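# Set up the press for the work order and verify it

## Task

Act as the operator of this pressing cell. The last shift left the press control in an unchecked state. Configure the press for the work order and verify the setup by pressing its master spring. Return the master spring to its stand. Finish with the machine and the gauge both idle, no alarm standing, and the guard shut.

## Robot and tools

Robot: two Doosan arms, left_arm and right_arm, each with a Robotiq 140 gripper. The left gripper's fingers can fold. Grip with the outer quarter of each pad, near the fingertip. Nearer the palm, narrow parts may slip. A fingertip pushed into a surface folds with little resistance. The right gripper's fingers are rigid. Calibrated bases: left_arm at (+0.070, +0.578, +0.010) m; right_arm at (+0.001, -0.437, +0.010) m.

Scene frame: the origin is at table height, halfway between the arms. +z is up and +x points out over the table. left_arm is on the +y side. Reported end_effector_position is in metres and marks the point between the closed pads. The gripper points along its own +z, and the fingers open along its y.

execute_actions: takes "actions", a list run in order. Each action may hold "rows", "steps", "until", "machine" and "gauge". "rows" holds up to 15 rows, applied one per control step (1/30 s). Each row is one list of 18 numbers in [-1, 1] covering both arms:
- left dx, dy, dz, rx, ry, rz, then left gripper position, force_limit, speed;
- then the same nine for the right arm.
dx to rz are an offset, not a pose. They count from that arm's Hand target as it stood when the action began, along the Hand target's own axes. Every row counts from that same start, not from the previous row. Scale: 1.0 equals 0.6 m or 180 degrees. rx, ry, rz form a single rotation vector. All zeros re-asks for the current Hand target. Repeating an offset in a new action moves the arm further.

Gripper numbers:
- position: +1 is 140 mm open, about -0.8 is where the pads meet, and -1 closes until blocked.
- force_limit runs from about 14 N at -1 to 58 N at +1. Faster closing grips harder.
- speed runs from about 30 mm/s at -1 to 250 mm/s at +1.
To leave a gripper as it is, resend its last three numbers; a 0 is a real command.

"steps" runs from 1 to 450, default 15, and must be at least the number of rows. After the last row each arm keeps heading for that row's target. "until" checks only machine and gauge fields, for example {"machine":{"state":"idle"}} or [">=", 1] for numbers. It also accepts {"all":{"status":"ended"}} or {"any":{"status":"ended"}}. For gentle motion, ramp the offsets up a little per row. "cameras" picks which images come back.

move: the "target" is one 18-number row, or up to 15 rows, with offsets counted from the Hand targets. It drives straight paths without avoiding obstacles. Other arguments:
- "speed": m/s, 0.002 to 0.5, default 0.25; one value or one per target.
- "blend": metres, rounds corners in a list.
- "stop_force": 10 to 80 N; ends a path on contact. Use it only slowly, and not while the gripper turns.
- "zero": resets the force baseline.
- "blocking".
The result adds a "move:" line such as done, off_target, held or fault. Keep finger numbers equal across a list of targets.

wait: seconds, 0 to 10. stop: brakes a running move. zoom_image: camera plus region [x0, y0, x1, y1], at most 504x504 pixels. The cameras are cam_high, cam_low, cam_nest, cam_left_wrist and cam_right_wrist. show_instructions: returns the work-order reference image. read_manual: licence text. finished_scene: needs its scene number and cannot be undone.

Machine (servo press): a ram comes straight down onto a nest. Jaws close from both sides to hold an end plate, and a guard lowers around the nest. Commands are {"machine":{...}}, or a list of up to 8 such objects:
- guard: shut or open;
- clamp: clamp or open;
- page: setup, readings or curve;
- register plus value (-12000 to 12000) plus write: true, all together in one object;
- keys, each set to true: cycle_start, feed_hold, reset, home, touch, tare.
Heights are mm above the nest plane and forces are in N.

Key registers:
- program must hold a stored program number; 9001 presses the master spring 5 mm.
- ram_zero is the tool offset.
- seat_force and force_max set the stop force and the alarm force.
- join_lo/hi and end_lo/hi are the windows for the ok lamp.
- cell_gain and cell_zero calibrate the load cell.
- program_revision and program_top belong to the program; stored1..5 list the stored programs.

cycle_start needs the guard shut, a clamped piece, the ram at rest and no alarm. touch lowers the ram gently to 40 N and reports touch_z. tare zeroes the load cell. reset clears an alarm; home raises the ram.

Result lines report state (idle/running/held/done/alarm/busy), guard_state, clamp_state, entry (the answer to the last write or key), alarm, and the page being shown. The readings page lists force, touch_z, join_f, peak_f, end_z, ok, pos_z and cycles. Compare the registers against the work order and correct any wrong ones.

Gauge: {"gauge":{"measure":true}} reads one round piece lying flat within 40 mm of the plate centre. Progress shows in message, and a reading is finished only when readings increases, about 12 s later. Results no_1..no_5 are in mm. Keep arms and other parts away from the lens while it reads.

Arm results give joint positions and torques, external torques, flange force, Hand target, Tool commands and object_status. object_status values are 0 moving, 1 stopped while opening, 2 holding after a close, and 3 at the commanded position. A grip is good when it reads 2.

Avoid:
- dropping parts, letting go while moving, and slams;
- pressing past firm contact, which causes fault stops (a 144 N force fault, or joint torque limits);
- contact between the arms, which can end the scene;
- anything falling off the table;
- a gripper holding a piece over the nest, or anything blocking the guard; either is a cabinet fault and triggers cell_fault;
- the ram running onto something at rapid, which is a crash that reset cannot undo;
- moving near an arm's own base.
Stretched or loaded arms heat their motors.

Each tool is called as name(argument=value, ...), one argument or row to a line, values as JSON.

Reference images:

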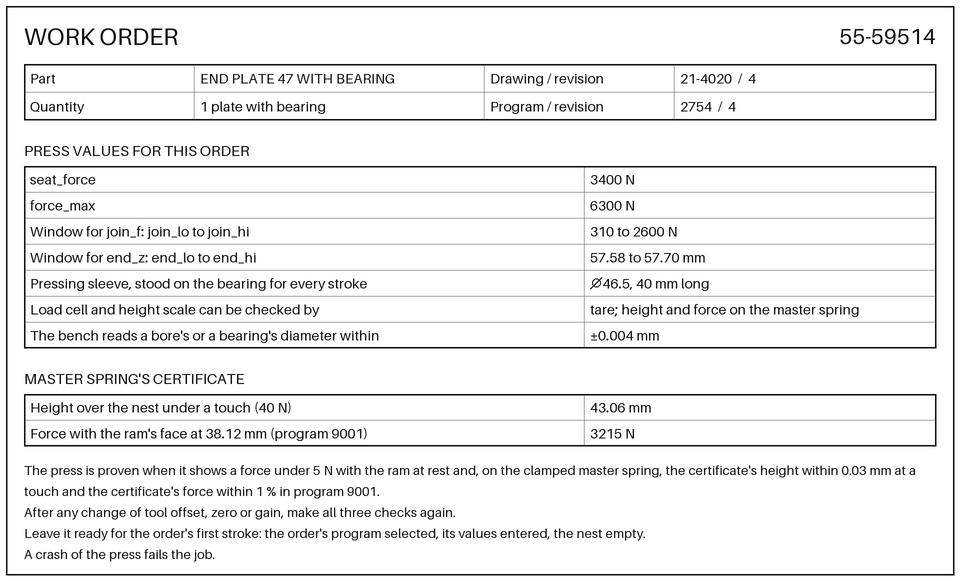

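## Session

execute_actions(
  actions=[
    {"machine":[{"guard":"open"},{"page":"readings"}],"steps":90},
  ],
)

execute_actions(
  actions=[
    {"machine":{"page":"setup","clamp":"open"},"steps":60},
  ],
  cameras=[],
)

Scene clock: 3.20 s.
left_arm: end_effector_position=(+1.0235, +0.2165, +0.2171) position_measured=3 object_status=3 end_effector_quat_wxyz=(-0.127, -0.412, +0.902, +0.014) | right_arm: end_effector_position=(+0.3931, -0.3282, +0.1491) position_measured=3 object_status=3 end_effector_quat_wxyz=(-0.287, +0.570, +0.699, +0.322)
Joint positions: left_arm=[-0.337 1.025 0.449 -0.163 1.868 3.477] | right_arm=[-0.448 0.1 2.326 0.792 1.33 -1.087]
Joint velocities: within noise
Joint torques (N m): left_arm=[2.61 -136.84 -41.11 4.01 0.5 -0.15] | right_arm=[0.15 -40.97 -28.95 3.23 1.97 -0.47]
External joint torques (N m): left_arm=[-1.6 3.77 -1.23 -0.12 0.05 0.15] | right_arm=[-0.38 2.3 0.28 -0.01 -0.28 0.47]
Flange force (N): left_arm=[0.0 0.0 0.0] | right_arm=[-4.0 2.0 1.4]
Hand target: left_arm +1.0235, +0.2165, +0.2171; -0.127, -0.412, +0.902, +0.014 | right_arm +0.3931, -0.3282, +0.1491; -0.287, +0.570, +0.699, +0.322
Tool commands: left_gripper/position=+1.0 left_gripper/force_limit=+1.0 left_gripper/speed=+1.0 right_gripper/position=+1.0 right_gripper/force_limit=+1.0 right_gripper/speed=+1.0
machine.readings: force=+0 touch_z=+0.000 join_f=+0 peak_f=+0 end_z=+0.000 ok=+0 pos_z=+169.075 cycles=+0
machine: state=idle guard_state=open clamp_state=closed_empty guard_answer=taken clamp_answer=taken page=readings entry=no_entry entries=0 alarm=no_alarm queue=done queue_left=0
gauge: message=nothing_yet readings=0 no_1=0.000 no_2=0.000 no_3=0.000 no_4=0.000 no_5=0.000
camera_calibration:
cam_left_wrist: T_world_to_cam=[[-0.738006, 0.662095, 0.130295, 0.593232], [0.674625, 0.728251, 0.120544, -0.874183], [-0.0150763, 0.176863, -0.98412, 0.33326], [0, 0, 0, 1]] pos_world=[1.03258, 0.184907, 0.35605]
cam_right_wrist: T_world_to_cam=[[0.977052, 0.157663, 0.143221, -0.345069], [0.209612, -0.831186, -0.514969, -0.273567], [0.0378516, 0.533172, -0.845159, 0.426945], [0, 0, 0, 1]] pos_world=[0.378333, -0.400615, 0.26938]

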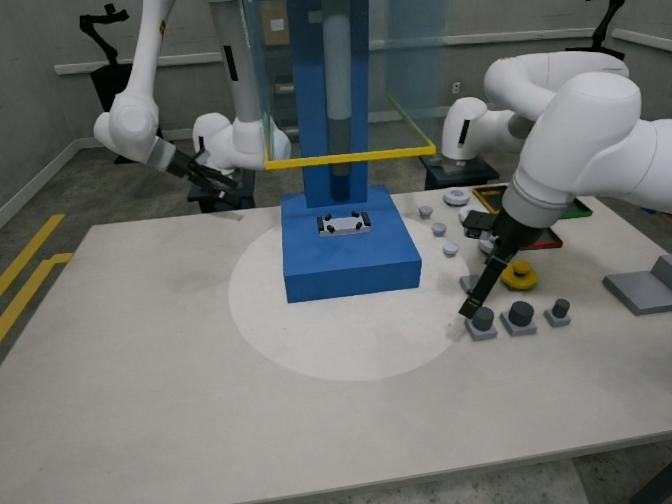

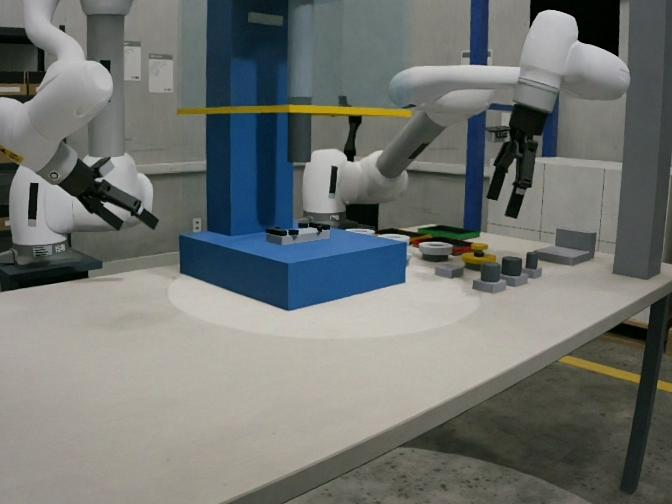

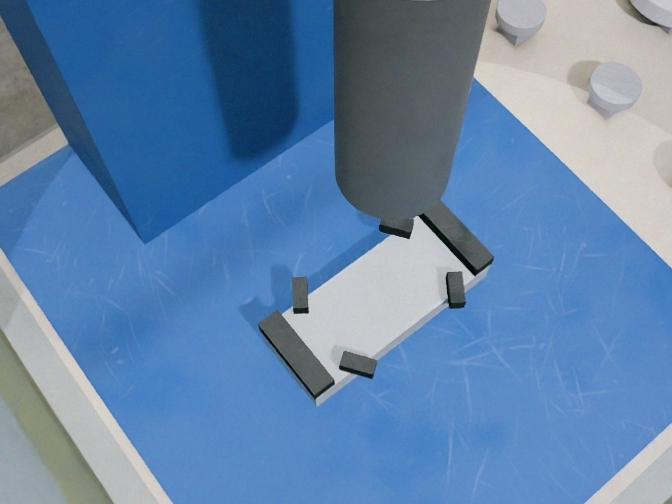

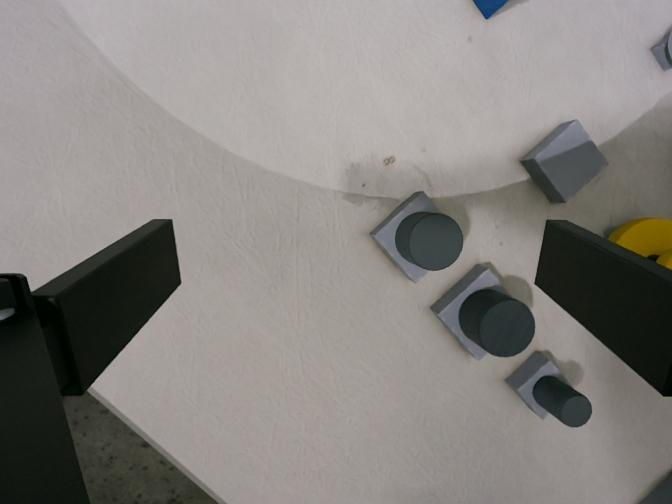

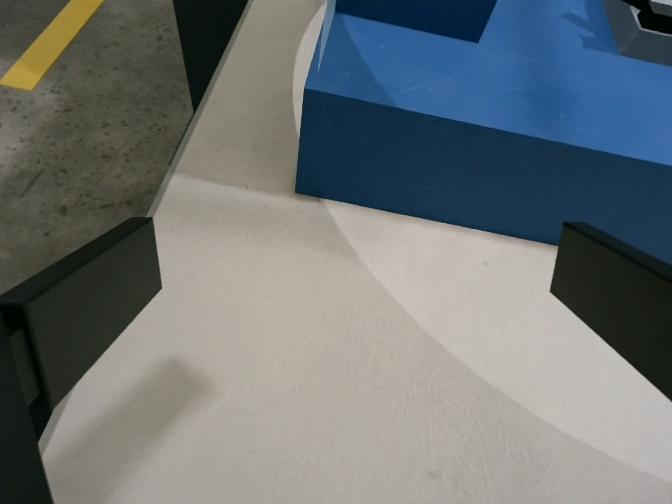

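Scene clock: 5.40 s.
left_arm: end_effector_position=(+1.0235, +0.2165, +0.2171) position_measured=3 object_status=3 end_effector_quat_wxyz=(-0.127, -0.412, +0.902, +0.014) | right_arm: end_effector_position=(+0.3931, -0.3282, +0.1491) position_measured=3 object_status=3 end_effector_quat_wxyz=(-0.287, +0.570, +0.699, +0.322)
Joint positions: left_arm=[-0.337 1.025 0.449 -0.163 1.868 3.477] | right_arm=[-0.448 0.1 2.326 0.792 1.33 -1.087]
Joint velocities: within noise
Joint torques (N m): left_arm=[2.25 -136.81 -40.94 4.05 0.55 -0.17] | right_arm=[0.45 -41.14 -28.86 3.23 1.95 -0.45]
External joint torques (N m): left_arm=[-2.15 3.73 -1.42 -0.18 0 0.17] | right_arm=[-0.44 2.16 0.19 -0.02 -0.25 0.46]
Flange force (N): left_arm=[0.0 0.0 0.0] | right_arm=[-3.8 1.9 1.1]
Hand target: left_arm +1.0235, +0.2165, +0.2171; -0.127, -0.412, +0.902, +0.014 | right_arm +0.3931, -0.3282, +0.1491; -0.287, +0.570, +0.699, +0.322
Tool commands: left_gripper/position=+1.0 left_gripper/force_limit=+1.0 left_gripper/speed=+1.0 right_gripper/position=+1.0 right_gripper/force_limit=+1.0 right_gripper/speed=+1.0
machine.setup: program=+2754 ram_zero=+150.925 seat_force=+260 force_max=+6300 join_lo=+0 join_hi=+12000 end_lo=+54.700 end_hi=+63.700 cell_gain=+1.875 cell_zero=-61 program_revision=+4 program_top=+57.700 stored1_number=+9001 stored1_revision=+1 stored2_number=+2754 stored2_revision=+4 stored3_number=+5310 stored3_revision=+2 stored4_number=+5513 stored4_revision=+6 stored5_number=+6956 stored5_revision=+5
machine: state=idle guard_state=open clamp_state=open guard_answer=taken clamp_answer=taken page=setup entry=no_entry entries=0 alarm=no_alarm queue=done queue_left=0
gauge: message=nothing_yet readings=0 no_1=0.000 no_2=0.000 no_3=0.000 no_4=0.000 no_5=0.000
No camera images: "cameras" was empty.

zoom_image(
  camera="cam_high",
  region=[380, 170, 672, 360],
)

zoom_image(
  camera="cam_low",
  region=[400, 210, 620, 310],
)

execute_actions(
  actions=[],
  cameras=["cam_nest"],
)

Scaled by 1.726.

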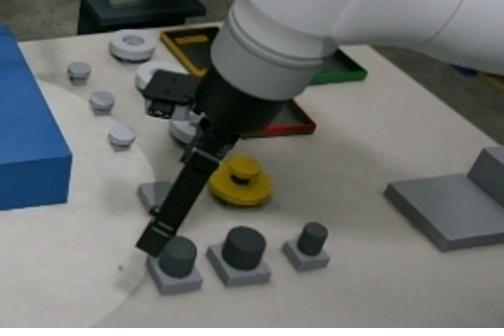

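Scaled by 2.291.

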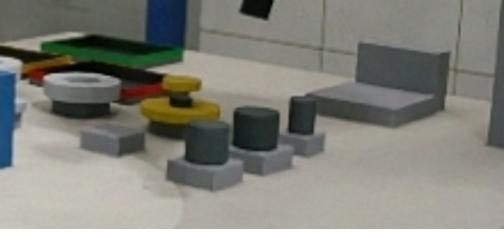

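Scene clock: 5.73 s.
left_arm: end_effector_position=(+1.0235, +0.2165, +0.2171) position_measured=3 object_status=3 end_effector_quat_wxyz=(-0.127, -0.412, +0.902, +0.014) | right_arm: end_effector_position=(+0.3931, -0.3282, +0.1491) position_measured=3 object_status=3 end_effector_quat_wxyz=(-0.287, +0.570, +0.699, +0.322)
Joint positions: left_arm=[-0.337 1.025 0.449 -0.163 1.868 3.477] | right_arm=[-0.448 0.1 2.326 0.792 1.33 -1.087]
Joint velocities: within noise
Joint torques (N m): left_arm=[2.08 -136.92 -41.06 4.04 0.58 -0.17] | right_arm=[0.26 -41 -28.91 3.24 1.96 -0.45]
External joint torques (N m): left_arm=[-2.32 4 -1.24 -0.18 -0.03 0.18] | right_arm=[-0.22 1.98 0.22 -0.03 -0.26 0.46]
Flange force (N): left_arm=[0.0 0.0 0.0] | right_arm=[-3.3 2.0 1.3]
Hand target: left_arm +1.0235, +0.2165, +0.2171; -0.127, -0.412, +0.902, +0.014 | right_arm +0.3931, -0.3282, +0.1491; -0.287, +0.570, +0.699, +0.322
Tool commands: left_gripper/position=+1.0 left_gripper/force_limit=+1.0 left_gripper/speed=+1.0 right_gripper/position=+1.0 right_gripper/force_limit=+1.0 right_gripper/speed=+1.0
machine.setup: program=+2754 ram_zero=+150.925 seat_force=+260 force_max=+6300 join_lo=+0 join_hi=+12000 end_lo=+54.700 end_hi=+63.700 cell_gain=+1.875 cell_zero=-61 program_revision=+4 program_top=+57.700 stored1_number=+9001 stored1_revision=+1 stored2_number=+2754 stored2_revision=+4 stored3_number=+5310 stored3_revision=+2 stored4_number=+5513 stored4_revision=+6 stored5_number=+6956 stored5_revision=+5
machine: state=idle guard_state=open clamp_state=open guard_answer=taken clamp_answer=taken page=setup entry=no_entry entries=0 alarm=no_alarm queue=done queue_left=0
gauge: message=nothing_yet readings=0 no_1=0.000 no_2=0.000 no_3=0.000 no_4=0.000 no_5=0.000
Images, in order (width x height): cam_nest 672x504.

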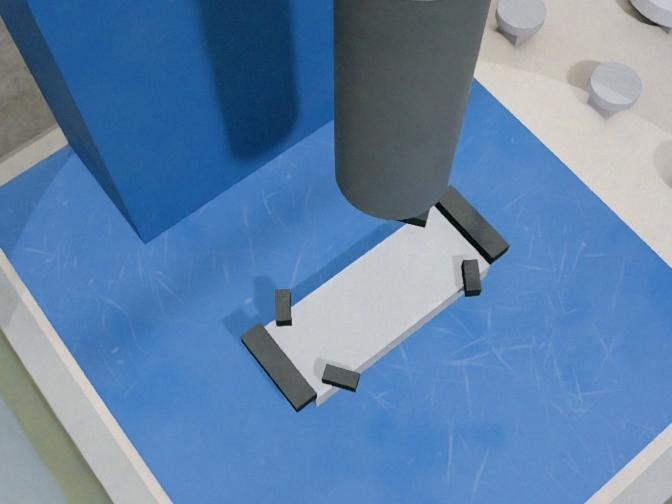

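move(
  target=[0.125,0.57,-0.205,0,0,0,1,1,1,0,0,0,0,0,0,1,1,1],
)

Scene clock: 21.33 s.
left_arm: end_effector_position=(+0.8001, +0.3639, +0.3657) position_measured=3 object_status=3 end_effector_quat_wxyz=(-0.127, -0.412, +0.902, +0.014) | right_arm: end_effector_position=(+0.3931, -0.3282, +0.1491) position_measured=3 object_status=3 end_effector_quat_wxyz=(-0.287, +0.570, +0.699, +0.322)
Joint positions: left_arm=[-0.261 0.456 1.172 -0.142 1.727 3.579] | right_arm=[-0.448 0.1 2.326 0.792 1.33 -1.087]
Joint velocities: within noise
Joint torques (N m): left_arm=[20.65 -95.76 -40.35 4.45 0.63 -0.23] | right_arm=[0.21 -41.05 -28.91 3.21 1.96 -0.47]
External joint torques (N m): left_arm=[-20.81 6.72 -1.99 -0.52 -0.03 0.24] | right_arm=[-0.3 2.2 0.25 0 -0.26 0.47]
External joint torques when the fault began: left_arm=[-76.75 13.97 -2.28 -3.72 0.34 0.4]
Flange force (N): left_arm=[15.2 -25.3 -2.6] | right_arm=[-3.7 2.1 1.4]
Flange force when the fault began (N): left_arm=[69.4 -67.1 3.4]
Hand target: left_arm +0.8001, +0.3639, +0.3657; -0.127, -0.412, +0.902, +0.014 (not the last commanded pose) | right_arm +0.3931, -0.3282, +0.1491; -0.287, +0.570, +0.699, +0.322
Tool commands: left_gripper/position=+1.0 left_gripper/force_limit=+1.0 left_gripper/speed=+1.0 right_gripper/position=+1.0 right_gripper/force_limit=+1.0 right_gripper/speed=+1.0
Off the commanded pose: left_arm 0.065 m, 0 deg | right_arm 0.000 m, 0 deg.
FORCE FAULT: contact force on the left arm reached its limit, and that arm stopped for 10 seconds. The contact can be on any part of that arm, not only on its tool. That arm's remaining commands of this call were not run. That arm's target is now where it stood when the stop ended, not its last command. That arm accepts commands again.
machine.setup: program=+2754 ram_zero=+150.925 seat_force=+260 force_max=+6300 join_lo=+0 join_hi=+12000 end_lo=+54.700 end_hi=+63.700 cell_gain=+1.875 cell_zero=-61 program_revision=+4 program_top=+57.700 stored1_number=+9001 stored1_revision=+1 stored2_number=+2754 stored2_revision=+4 stored3_number=+5310 stored3_revision=+2 stored4_number=+5513 stored4_revision=+6 stored5_number=+6956 stored5_revision=+5
machine: state=idle guard_state=open clamp_state=open guard_answer=taken clamp_answer=taken page=setup entry=no_entry entries=0 alarm=no_alarm queue=done queue_left=0
gauge: message=nothing_yet readings=0 no_1=0.000 no_2=0.000 no_3=0.000 no_4=0.000 no_5=0.000
move: fault (left_arm)
camera_calibration:
cam_left_wrist: T_world_to_cam=[[-0.737655, 0.662512, 0.130167, 0.310959], [0.675012, 0.727915, 0.120412, -0.848897], [-0.0149767, 0.176687, -0.984153, 0.450039], [0, 0, 0, 1]] pos_world=[0.809136, 0.332394, 0.504648]
cam_right_wrist: T_world_to_cam=[[0.977052, 0.157662, 0.143218, -0.345068], [0.20961, -0.831185, -0.514971, -0.273565], [0.0378494, 0.533173, -0.845159, 0.426946], [0, 0, 0, 1]] pos_world=[0.378332, -0.400615, 0.269379]

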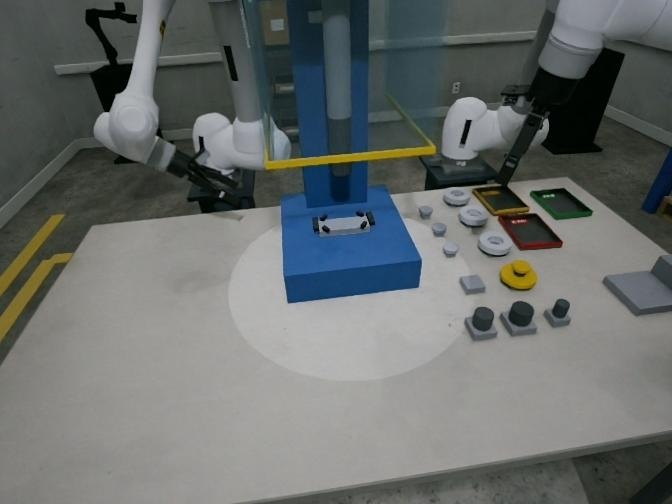

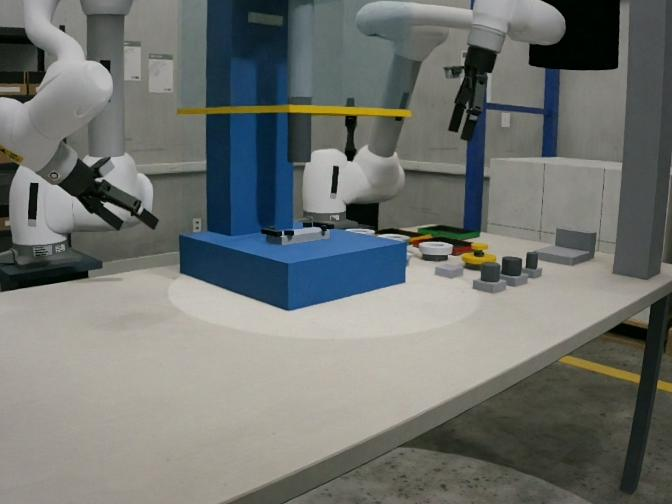

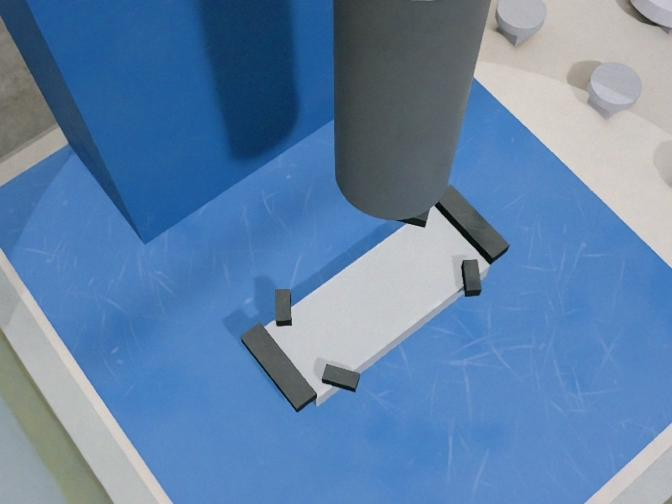

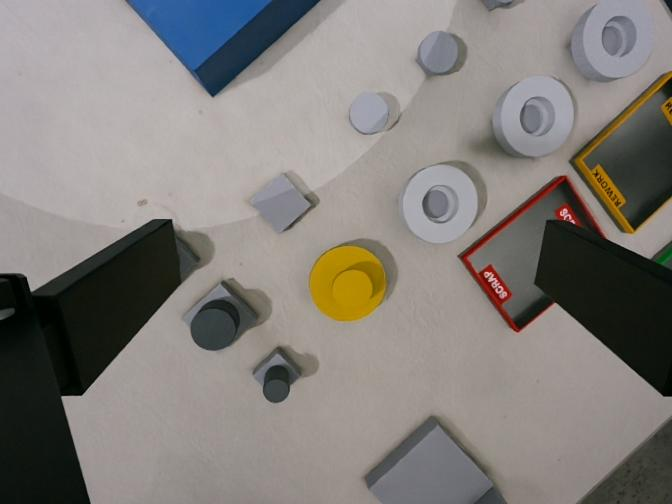

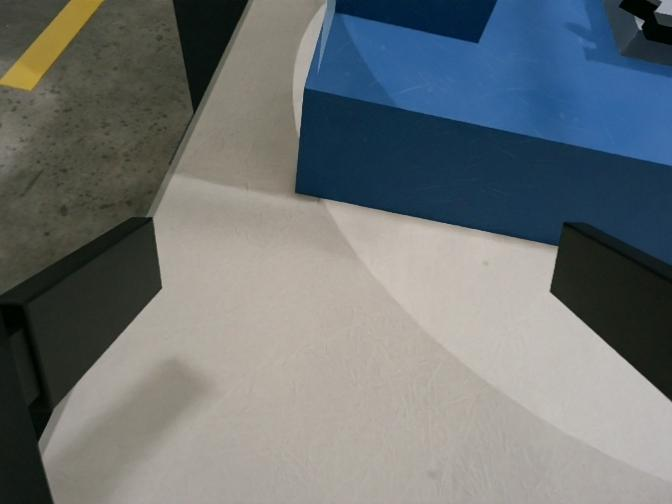

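zoom_image(
  camera="cam_high",
  region=[440, 0, 672, 330],
)

zoom_image(
  camera="cam_low",
  region=[340, 0, 672, 290],
)

zoom_image(
  camera="cam_left_wrist",
  region=[150, 100, 500, 504],
)

Scaled by 1.527.

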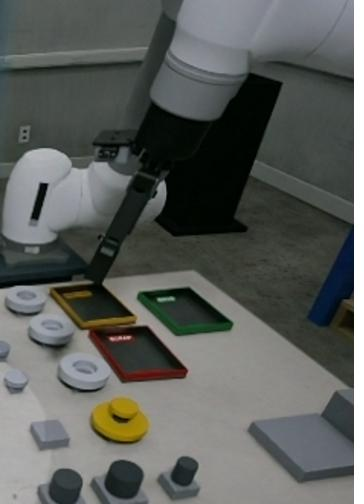

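Scaled by 1.518.

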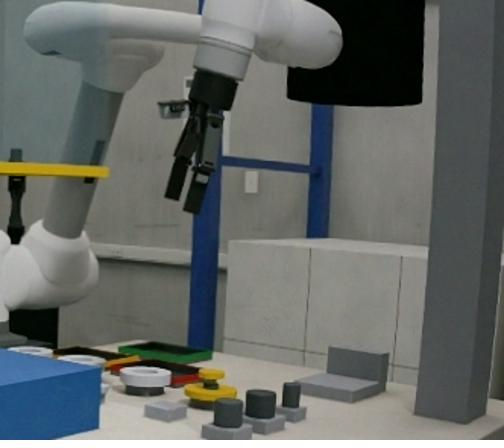

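Scaled by 1.248.

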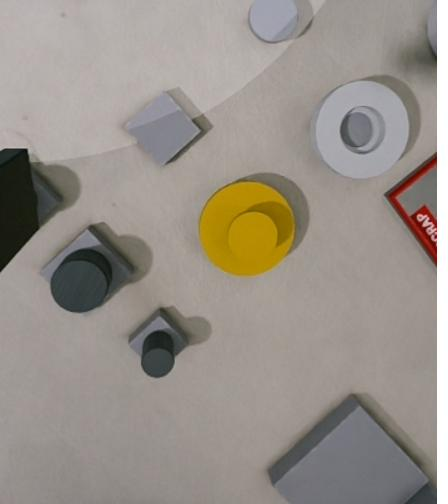

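move(
  target=[
    [0.157,0.185,0.06,0,0,0,1,1,1,0,0,0,0,0,0,1,1,1],
    [-0.153,0.291,0.291,0.391,0.244,-0.436,1,1,1,0,0,0,0,0,0,1,1,1],
  ],
  blend=0.03,
)

Scene clock: 28.03 s.
left_arm: end_effector_position=(+0.6866, +0.5340, +0.1996) position_measured=3 object_status=3 end_effector_quat_wxyz=(+0.139, +0.815, -0.219, +0.519) | right_arm: end_effector_position=(+0.3931, -0.3282, +0.1491) position_measured=3 object_status=3 end_effector_quat_wxyz=(-0.287, +0.570, +0.699, +0.322)
Joint positions: left_arm=[0.207 0.044 2.438 -2.006 0.722 4.054] | right_arm=[-0.448 0.1 2.326 0.792 1.33 -1.087]
Joint velocities: within noise
Joint torques (N m): left_arm=[2.69 -32.77 -24.18 -1.94 2 -0.18] | right_arm=[0.35 -40.88 -29.04 3.21 2.01 -0.45]
External joint torques (N m): left_arm=[-2.6 2.94 -0.9 -0.23 0 0.18] | right_arm=[-0.28 1.84 0.38 0 -0.3 0.46]
Flange force (N): left_arm=[-1.9 1.6 11.1] | right_arm=[-3.1 1.5 1.4]
Hand target: left_arm +0.6866, +0.5340, +0.1996; +0.139, +0.815, -0.219, +0.519 | right_arm +0.3931, -0.3282, +0.1491; -0.287, +0.570, +0.699, +0.322
Off the commanded pose: left_arm 0.000 m, 0 deg | right_arm 0.000 m, 0 deg.
machine.setup: program=+2754 ram_zero=+150.925 seat_force=+260 force_max=+6300 join_lo=+0 join_hi=+12000 end_lo=+54.700 end_hi=+63.700 cell_gain=+1.875 cell_zero=-61 program_revision=+4 program_top=+57.700 stored1_number=+9001 stored1_revision=+1 stored2_number=+2754 stored2_revision=+4 stored3_number=+5310 stored3_revision=+2 stored4_number=+5513 stored4_revision=+6 stored5_number=+6956 stored5_revision=+5
machine: state=idle guard_state=open clamp_state=open guard_answer=taken clamp_answer=taken page=setup entry=no_entry entries=0 alarm=no_alarm queue=done queue_left=0
gauge: message=nothing_yet readings=0 no_1=0.000 no_2=0.000 no_3=0.000 no_4=0.000 no_5=0.000
move: done
camera_calibration:
cam_left_wrist: T_world_to_cam=[[-0.502168, -0.864762, -0.0036569, 0.816851], [-0.606399, 0.355145, -0.711444, 0.368827], [0.616528, -0.355047, -0.702734, 0.0490267], [0, 0, 0, 1]] pos_world=[0.603626, 0.592801, 0.29984]
cam_right_wrist: T_world_to_cam=[[0.977052, 0.157662, 0.143218, -0.345068], [0.20961, -0.831185, -0.514971, -0.273565], [0.0378491, 0.533173, -0.845159, 0.426946], [0, 0, 0, 1]] pos_world=[0.378332, -0.400615, 0.269379]

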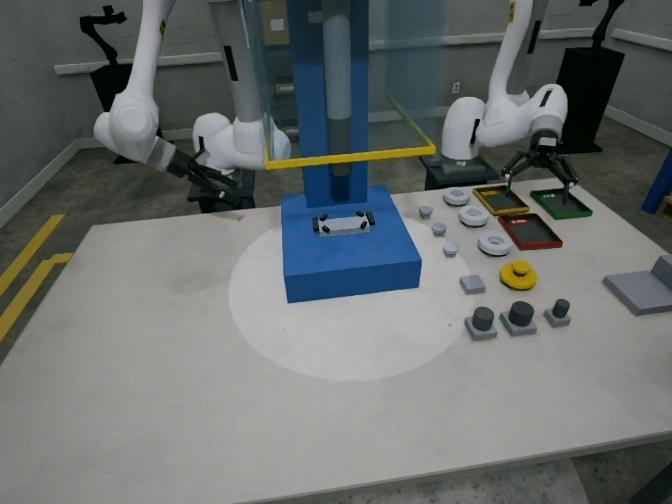

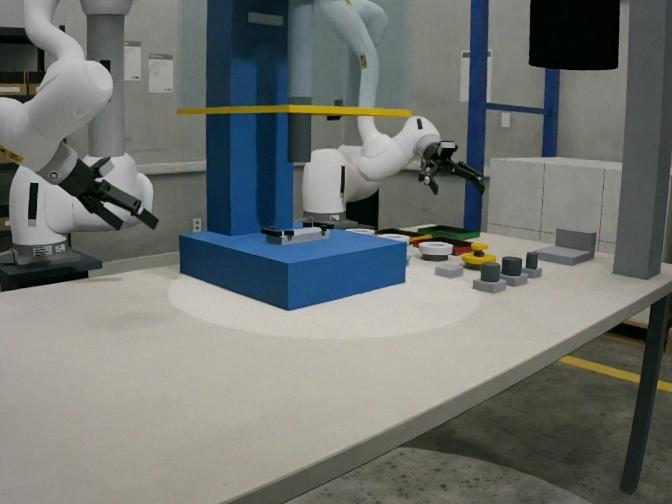

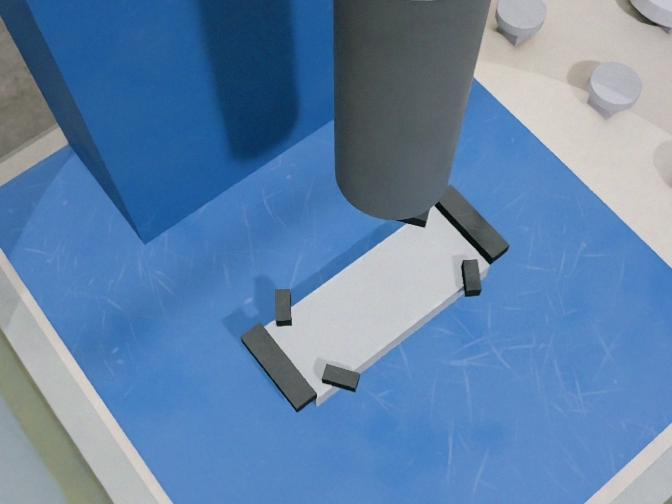

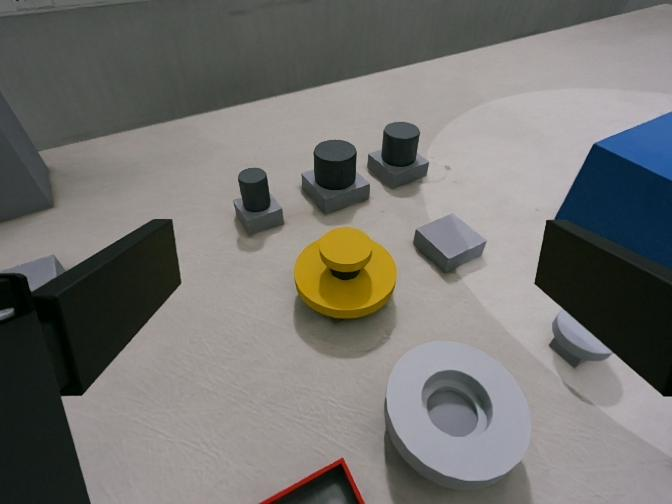

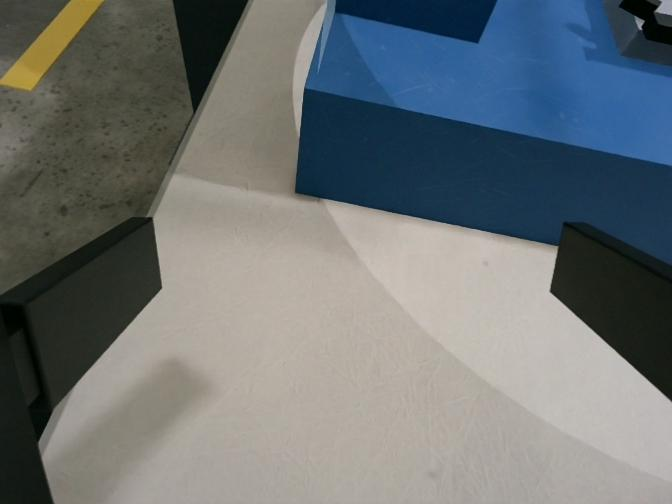

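move(
  target=[
    [-0.111,-0.0024,0.1439,0,0,0,0.3,1,0,0,0,0,0,0,0,1,1,1],
    [-0.111,-0.0024,0.2939,0,0,0,0.3,1,0,0,0,0,0,0,0,1,1,1],
  ],
  speed=[0.2,0.08],
  blend=0.02,
  cameras=["cam_left_wrist","cam_low"],
)

zoom_image(
  camera="cam_low",
  region=[390, 170, 590, 310],
)

Scene clock: 31.43 s.
left_arm: end_effector_position=(+0.8014, +0.4695, +0.0647) position_measured=91 object_status=3 end_effector_quat_wxyz=(+0.139, +0.815, -0.219, +0.519) | right_arm: end_effector_position=(+0.3931, -0.3282, +0.1491) position_measured=3 object_status=3 end_effector_quat_wxyz=(-0.287, +0.570, +0.699, +0.322)
Joint positions: left_arm=[0.025 0.438 2.322 -2.451 0.82 4.449] | right_arm=[-0.448 0.1 2.326 0.792 1.33 -1.087]
Joint velocities: within noise
Joint torques (N m): left_arm=[2.54 -63.79 -14.6 -1.71 2.48 -0.19] | right_arm=[0.19 -41.12 -28.93 3.21 1.94 -0.48]
External joint torques (N m): left_arm=[-2.7 3.24 -0.93 -0.04 0 0.19] | right_arm=[-0.13 2.04 0.28 -0.01 -0.24 0.48]
Flange force (N): left_arm=[-3.5 2.7 8.8] | right_arm=[-3.2 2.1 1.5]
Hand target: left_arm +0.8014, +0.4695, +0.0647; +0.139, +0.815, -0.219, +0.519 | right_arm +0.3931, -0.3282, +0.1491; -0.287, +0.570, +0.699, +0.322
Off the commanded pose: left_arm 0.000 m, 0 deg | right_arm 0.000 m, 0 deg.
machine.setup: program=+2754 ram_zero=+150.925 seat_force=+260 force_max=+6300 join_lo=+0 join_hi=+12000 end_lo=+54.700 end_hi=+63.700 cell_gain=+1.875 cell_zero=-61 program_revision=+4 program_top=+57.700 stored1_number=+9001 stored1_revision=+1 stored2_number=+2754 stored2_revision=+4 stored3_number=+5310 stored3_revision=+2 stored4_number=+5513 stored4_revision=+6 stored5_number=+6956 stored5_revision=+5
machine: state=idle guard_state=open clamp_state=open guard_answer=taken clamp_answer=taken page=setup entry=no_entry entries=0 alarm=no_alarm queue=done queue_left=0
gauge: message=nothing_yet readings=0 no_1=0.000 no_2=0.000 no_3=0.000 no_4=0.000 no_5=0.000
move: done
camera_calibration:
cam_left_wrist: T_world_to_cam=[[-0.502156, -0.864769, -0.00366004, 0.818188], [-0.606403, 0.355139, -0.711443, 0.365355], [0.616534, -0.355036, -0.702734, -0.139434], [0, 0, 0, 1]] pos_world=[0.718376, 0.528288, 0.164939]
Images, in order (width x height): cam_low 672x504, cam_left_wrist 672x504.

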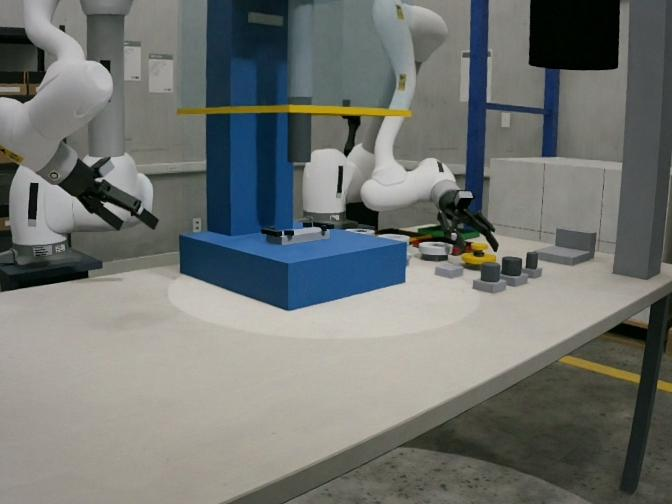

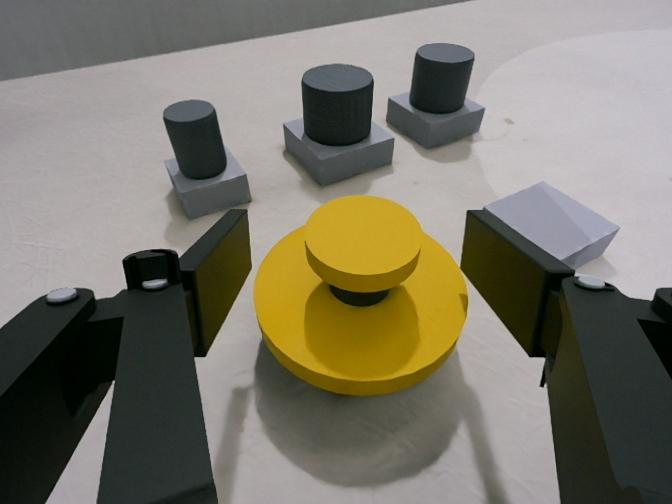

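Scaled by 2.520.

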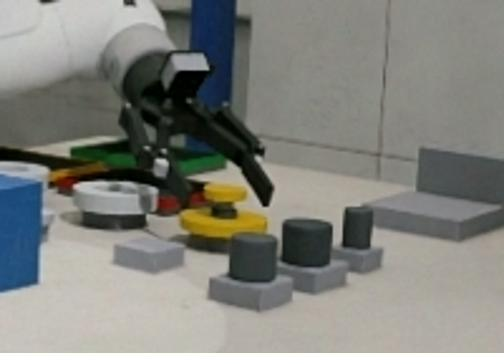

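execute_actions(
  actions=[
    {"rows":[[0,0.003,0,0,0,0,-1,0.3,-1,0,0,0,0,0,0,1,1,1]],"steps":90},
  ],
  cameras=["cam_left_wrist"],
)

Scene clock: 34.90 s.
left_arm: end_effector_position=(+0.8005, +0.4680, +0.0647) position_measured=162 object_status=2 end_effector_quat_wxyz=(+0.139, +0.815, -0.219, +0.519) | right_arm: end_effector_position=(+0.3931, -0.3282, +0.1491) position_measured=3 object_status=3 end_effector_quat_wxyz=(-0.287, +0.570, +0.699, +0.322)
Joint positions: left_arm=[0.021 0.437 2.324 -2.456 0.821 4.451] | right_arm=[-0.448 0.1 2.326 0.792 1.33 -1.087]
Joint velocities: within noise
Joint torques (N m): left_arm=[0.38 -60.3 -16.85 -1.57 1.82 -0.13] | right_arm=[0.24 -41.05 -28.81 3.21 1.99 -0.46]
External joint torques (N m): left_arm=[-0.13 -0.27 1.25 -0.2 0.67 0.13] | right_arm=[-0.24 2.14 0.08 0 -0.29 0.46]
Flange force (N): left_arm=[-2.2 2.4 -1.7] | right_arm=[-3.6 2.4 1.4]
Hand target: left_arm +0.8005, +0.4680, +0.0647; +0.139, +0.815, -0.219, +0.519 | right_arm +0.3931, -0.3282, +0.1491; -0.287, +0.570, +0.699, +0.322
Off the commanded pose: left_arm 0.000 m, 0 deg | right_arm 0.000 m, 0 deg.
machine.setup: program=+2754 ram_zero=+150.925 seat_force=+260 force_max=+6300 join_lo=+0 join_hi=+12000 end_lo=+54.700 end_hi=+63.700 cell_gain=+1.875 cell_zero=-61 program_revision=+4 program_top=+57.700 stored1_number=+9001 stored1_revision=+1 stored2_number=+2754 stored2_revision=+4 stored3_number=+5310 stored3_revision=+2 stored4_number=+5513 stored4_revision=+6 stored5_number=+6956 stored5_revision=+5
machine: state=idle guard_state=open clamp_state=open guard_answer=taken clamp_answer=taken page=setup entry=no_entry entries=0 alarm=no_alarm queue=done queue_left=0
gauge: message=nothing_yet readings=0 no_1=0.000 no_2=0.000 no_3=0.000 no_4=0.000 no_5=0.000
camera_calibration:
cam_left_wrist: T_world_to_cam=[[-0.502162, -0.864766, -0.00364605, 0.816383], [-0.606403, 0.355132, -0.711447, 0.365363], [0.61653, -0.355051, -0.70273, -0.139435], [0, 0, 0, 1]] pos_world=[0.717479, 0.526722, 0.164928]
Images, in order (width x height): cam_left_wrist 672x504.

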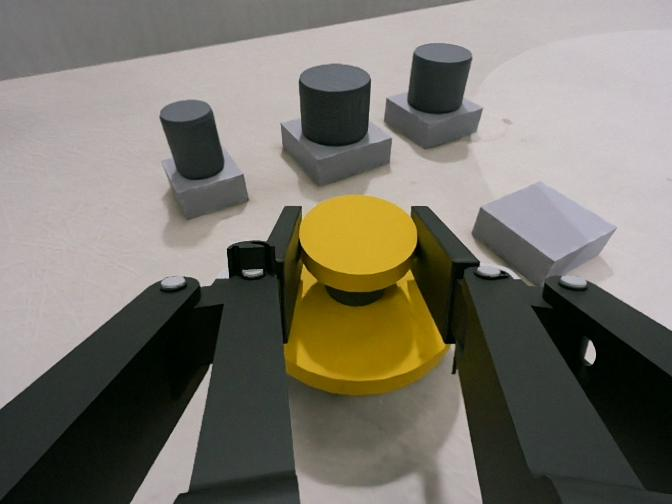

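move(
  target=[
    [0.2265,0,-0.1058,0,0,0,-1,0.3,-1,0,0,0,0,0,0,1,1,1],
    [0.2013,0.661,-0.25,-0.1762,0,0.0823,-1,0.3,-1,0,0,0,0,0,0,1,1,1],
  ],
  speed=[0.1,0.2],
  blend=0.03,
)

Scene clock: 40.23 s.
left_arm: end_effector_position=(+0.5283, +0.1670, +0.2370) position_measured=162 object_status=2 end_effector_quat_wxyz=(+0.288, +0.711, -0.454, +0.453) | right_arm: end_effector_position=(+0.3931, -0.3282, +0.1491) position_measured=3 object_status=3 end_effector_quat_wxyz=(-0.287, +0.570, +0.699, +0.322)
Joint positions: left_arm=[-0.483 -0.047 2.426 -1.973 0.632 3.935] | right_arm=[-0.448 0.1 2.326 0.792 1.33 -1.087]
Joint velocities: within noise
Joint torques (N m): left_arm=[2.24 -31.72 -32.8 -3.23 3.59 -0.2] | right_arm=[0.27 -40.89 -28.85 3.21 1.93 -0.51]
External joint torques (N m): left_arm=[-2.17 7.81 3.9 0.97 -1.75 0.2] | right_arm=[-0.29 2.44 0.2 -0.01 -0.24 0.51]
Flange force (N): left_arm=[-8.2 0.5 13.8] | right_arm=[-4.1 2.5 1.4]
Hand target: left_arm +0.5284, +0.1669, +0.2371; +0.288, +0.711, -0.454, +0.453 | right_arm +0.3931, -0.3282, +0.1491; -0.287, +0.570, +0.699, +0.322
Off the commanded pose: left_arm 0.000 m, 0 deg | right_arm 0.000 m, 0 deg.
machine.setup: program=+2754 ram_zero=+150.925 seat_force=+260 force_max=+6300 join_lo=+0 join_hi=+12000 end_lo=+54.700 end_hi=+63.700 cell_gain=+1.875 cell_zero=-61 program_revision=+4 program_top=+57.700 stored1_number=+9001 stored1_revision=+1 stored2_number=+2754 stored2_revision=+4 stored3_number=+5310 stored3_revision=+2 stored4_number=+5513 stored4_revision=+6 stored5_number=+6956 stored5_revision=+5
machine: state=idle guard_state=open clamp_state=open guard_answer=taken clamp_answer=taken page=setup entry=no_entry entries=0 alarm=no_alarm queue=done queue_left=0
gauge: message=nothing_yet readings=0 no_1=0.000 no_2=0.000 no_3=0.000 no_4=0.000 no_5=0.000
move: done
camera_calibration:
cam_left_wrist: T_world_to_cam=[[-0.90737, -0.420319, -0.00348036, 0.559867], [-0.293423, 0.639316, -0.710759, 0.216743], [0.300971, -0.6439, -0.703427, 0.257686], [0, 0, 0, 1]] pos_world=[0.494048, 0.26268, 0.337264]
cam_right_wrist: T_world_to_cam=[[0.977052, 0.157662, 0.143219, -0.345068], [0.20961, -0.831185, -0.51497, -0.273564], [0.0378508, 0.533173, -0.845159, 0.426945], [0, 0, 0, 1]] pos_world=[0.378332, -0.400614, 0.26938]

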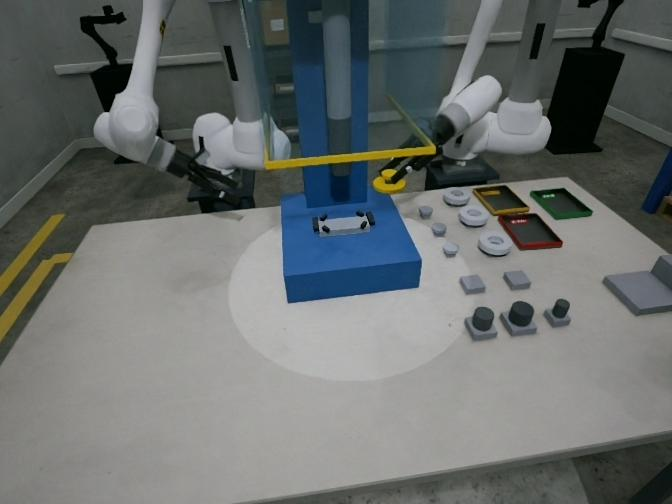

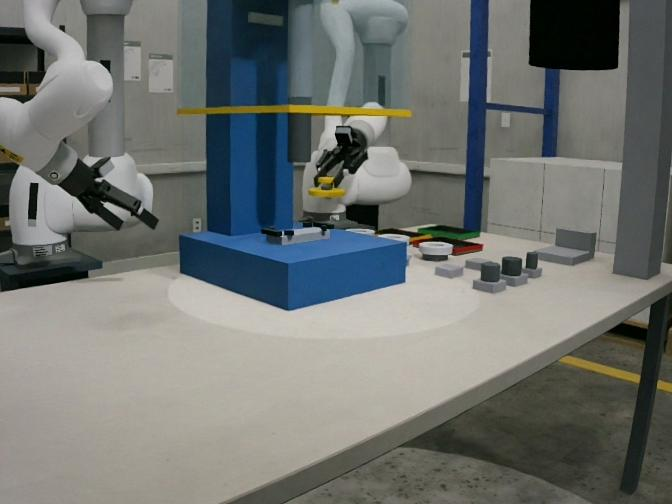

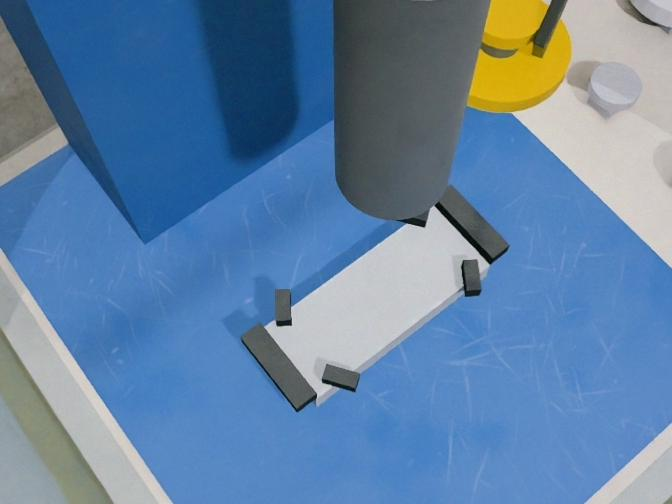

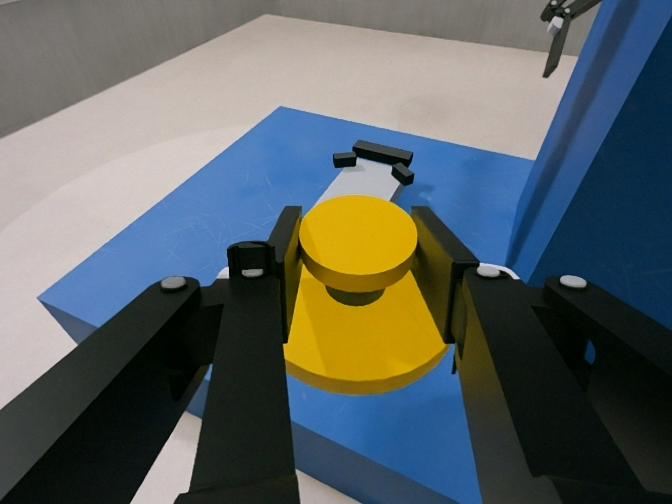

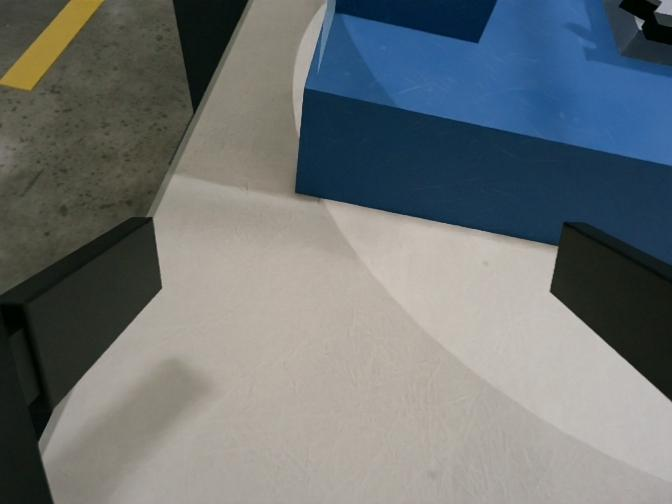

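move(
  target=[0.0785,0.0038,0.2638,0,0,0,-1,0.3,-1,0,0,0,0,0,0,1,1,1],
  speed=0.15,
)

Scene clock: 42.67 s.
left_arm: end_effector_position=(+0.5953, +0.0180, +0.2128) position_measured=162 object_status=2 end_effector_quat_wxyz=(+0.288, +0.711, -0.454, +0.453) | right_arm: end_effector_position=(+0.3931, -0.3282, +0.1491) position_measured=3 object_status=3 end_effector_quat_wxyz=(-0.287, +0.570, +0.699, +0.322)
Joint positions: left_arm=[-0.687 0.192 2.223 -2.28 0.533 4.123] | right_arm=[-0.448 0.1 2.326 0.792 1.33 -1.087]
Joint velocities: within noise
Joint torques (N m): left_arm=[2.71 -57.82 -31.85 -3.22 4.09 -0.2] | right_arm=[0.35 -41.27 -28.87 3.22 1.95 -0.44]
External joint torques (N m): left_arm=[-2.81 9.24 3.34 0.57 -1.93 0.2] | right_arm=[-0.27 2.06 0.14 -0.01 -0.25 0.44]
Flange force (N): left_arm=[-7.6 2.2 13.5] | right_arm=[-3.5 2.1 1.2]
Hand target: left_arm +0.5953, +0.0179, +0.2128; +0.288, +0.711, -0.454, +0.453 | right_arm +0.3931, -0.3282, +0.1491; -0.287, +0.570, +0.699, +0.322
Off the commanded pose: left_arm 0.000 m, 0 deg | right_arm 0.000 m, 0 deg.
machine.setup: program=+2754 ram_zero=+150.925 seat_force=+260 force_max=+6300 join_lo=+0 join_hi=+12000 end_lo=+54.700 end_hi=+63.700 cell_gain=+1.875 cell_zero=-61 program_revision=+4 program_top=+57.700 stored1_number=+9001 stored1_revision=+1 stored2_number=+2754 stored2_revision=+4 stored3_number=+5310 stored3_revision=+2 stored4_number=+5513 stored4_revision=+6 stored5_number=+6956 stored5_revision=+5
machine: state=idle guard_state=open clamp_state=open guard_answer=taken clamp_answer=taken page=setup entry=no_entry entries=0 alarm=no_alarm queue=done queue_left=0
gauge: message=nothing_yet readings=0 no_1=0.000 no_2=0.000 no_3=0.000 no_4=0.000 no_5=0.000
move: done
camera_calibration:
cam_left_wrist: T_world_to_cam=[[-0.907386, -0.420282, -0.00371506, 0.55796], [-0.293168, 0.639232, -0.71094, 0.314436], [0.30117, -0.644008, -0.703243, 0.124385], [0, 0, 0, 1]] pos_world=[0.561007, 0.113608, 0.31309]
cam_right_wrist: T_world_to_cam=[[0.977052, 0.157662, 0.143219, -0.345069], [0.20961, -0.831185, -0.51497, -0.273564], [0.0378508, 0.533173, -0.845159, 0.426945], [0, 0, 0, 1]] pos_world=[0.378332, -0.400614, 0.26938]

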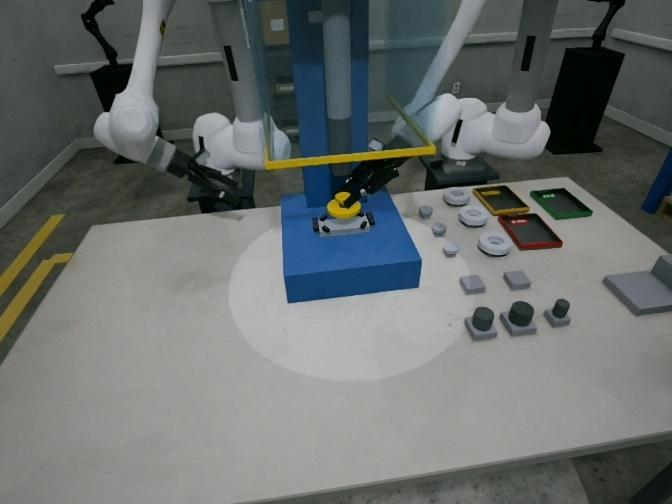

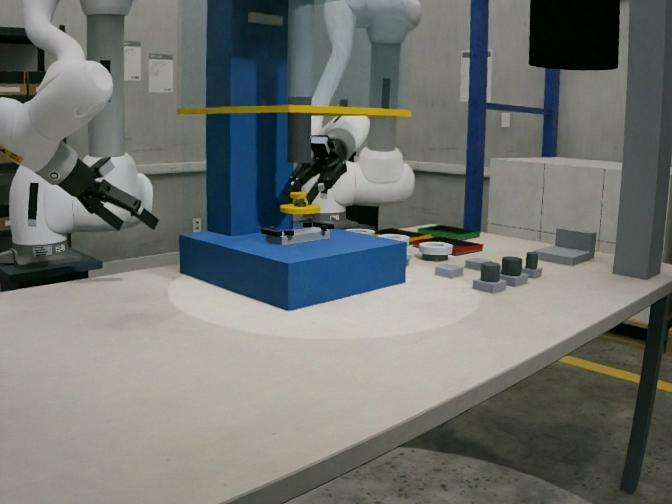

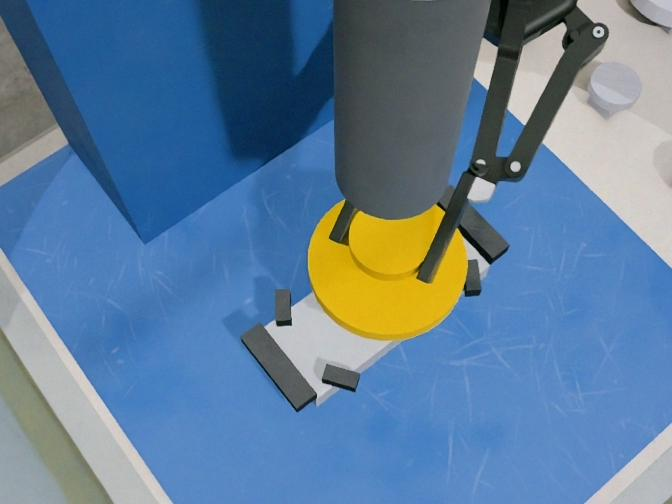

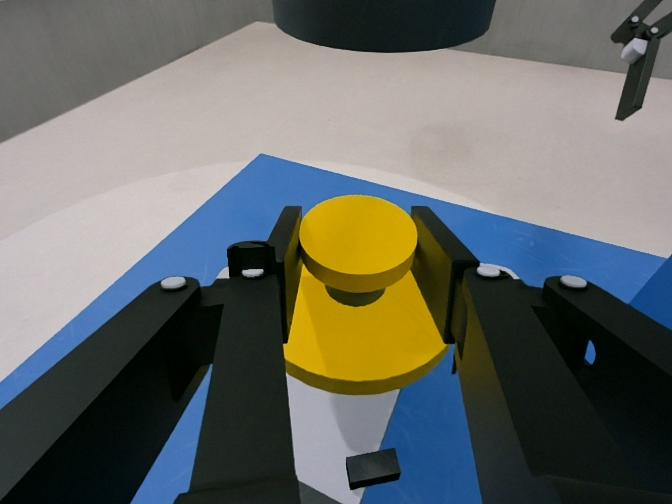

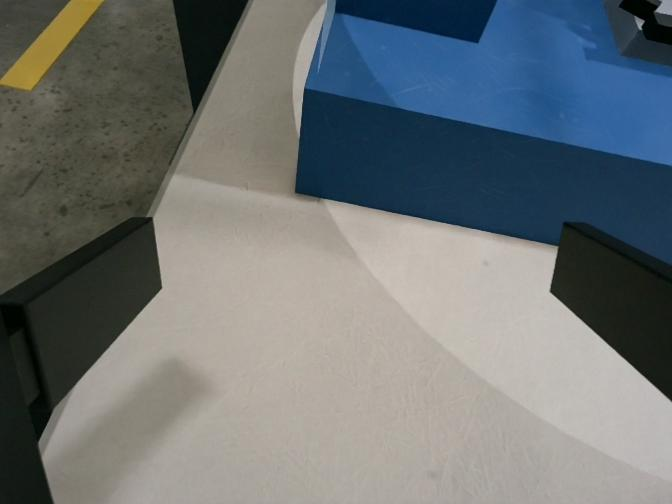

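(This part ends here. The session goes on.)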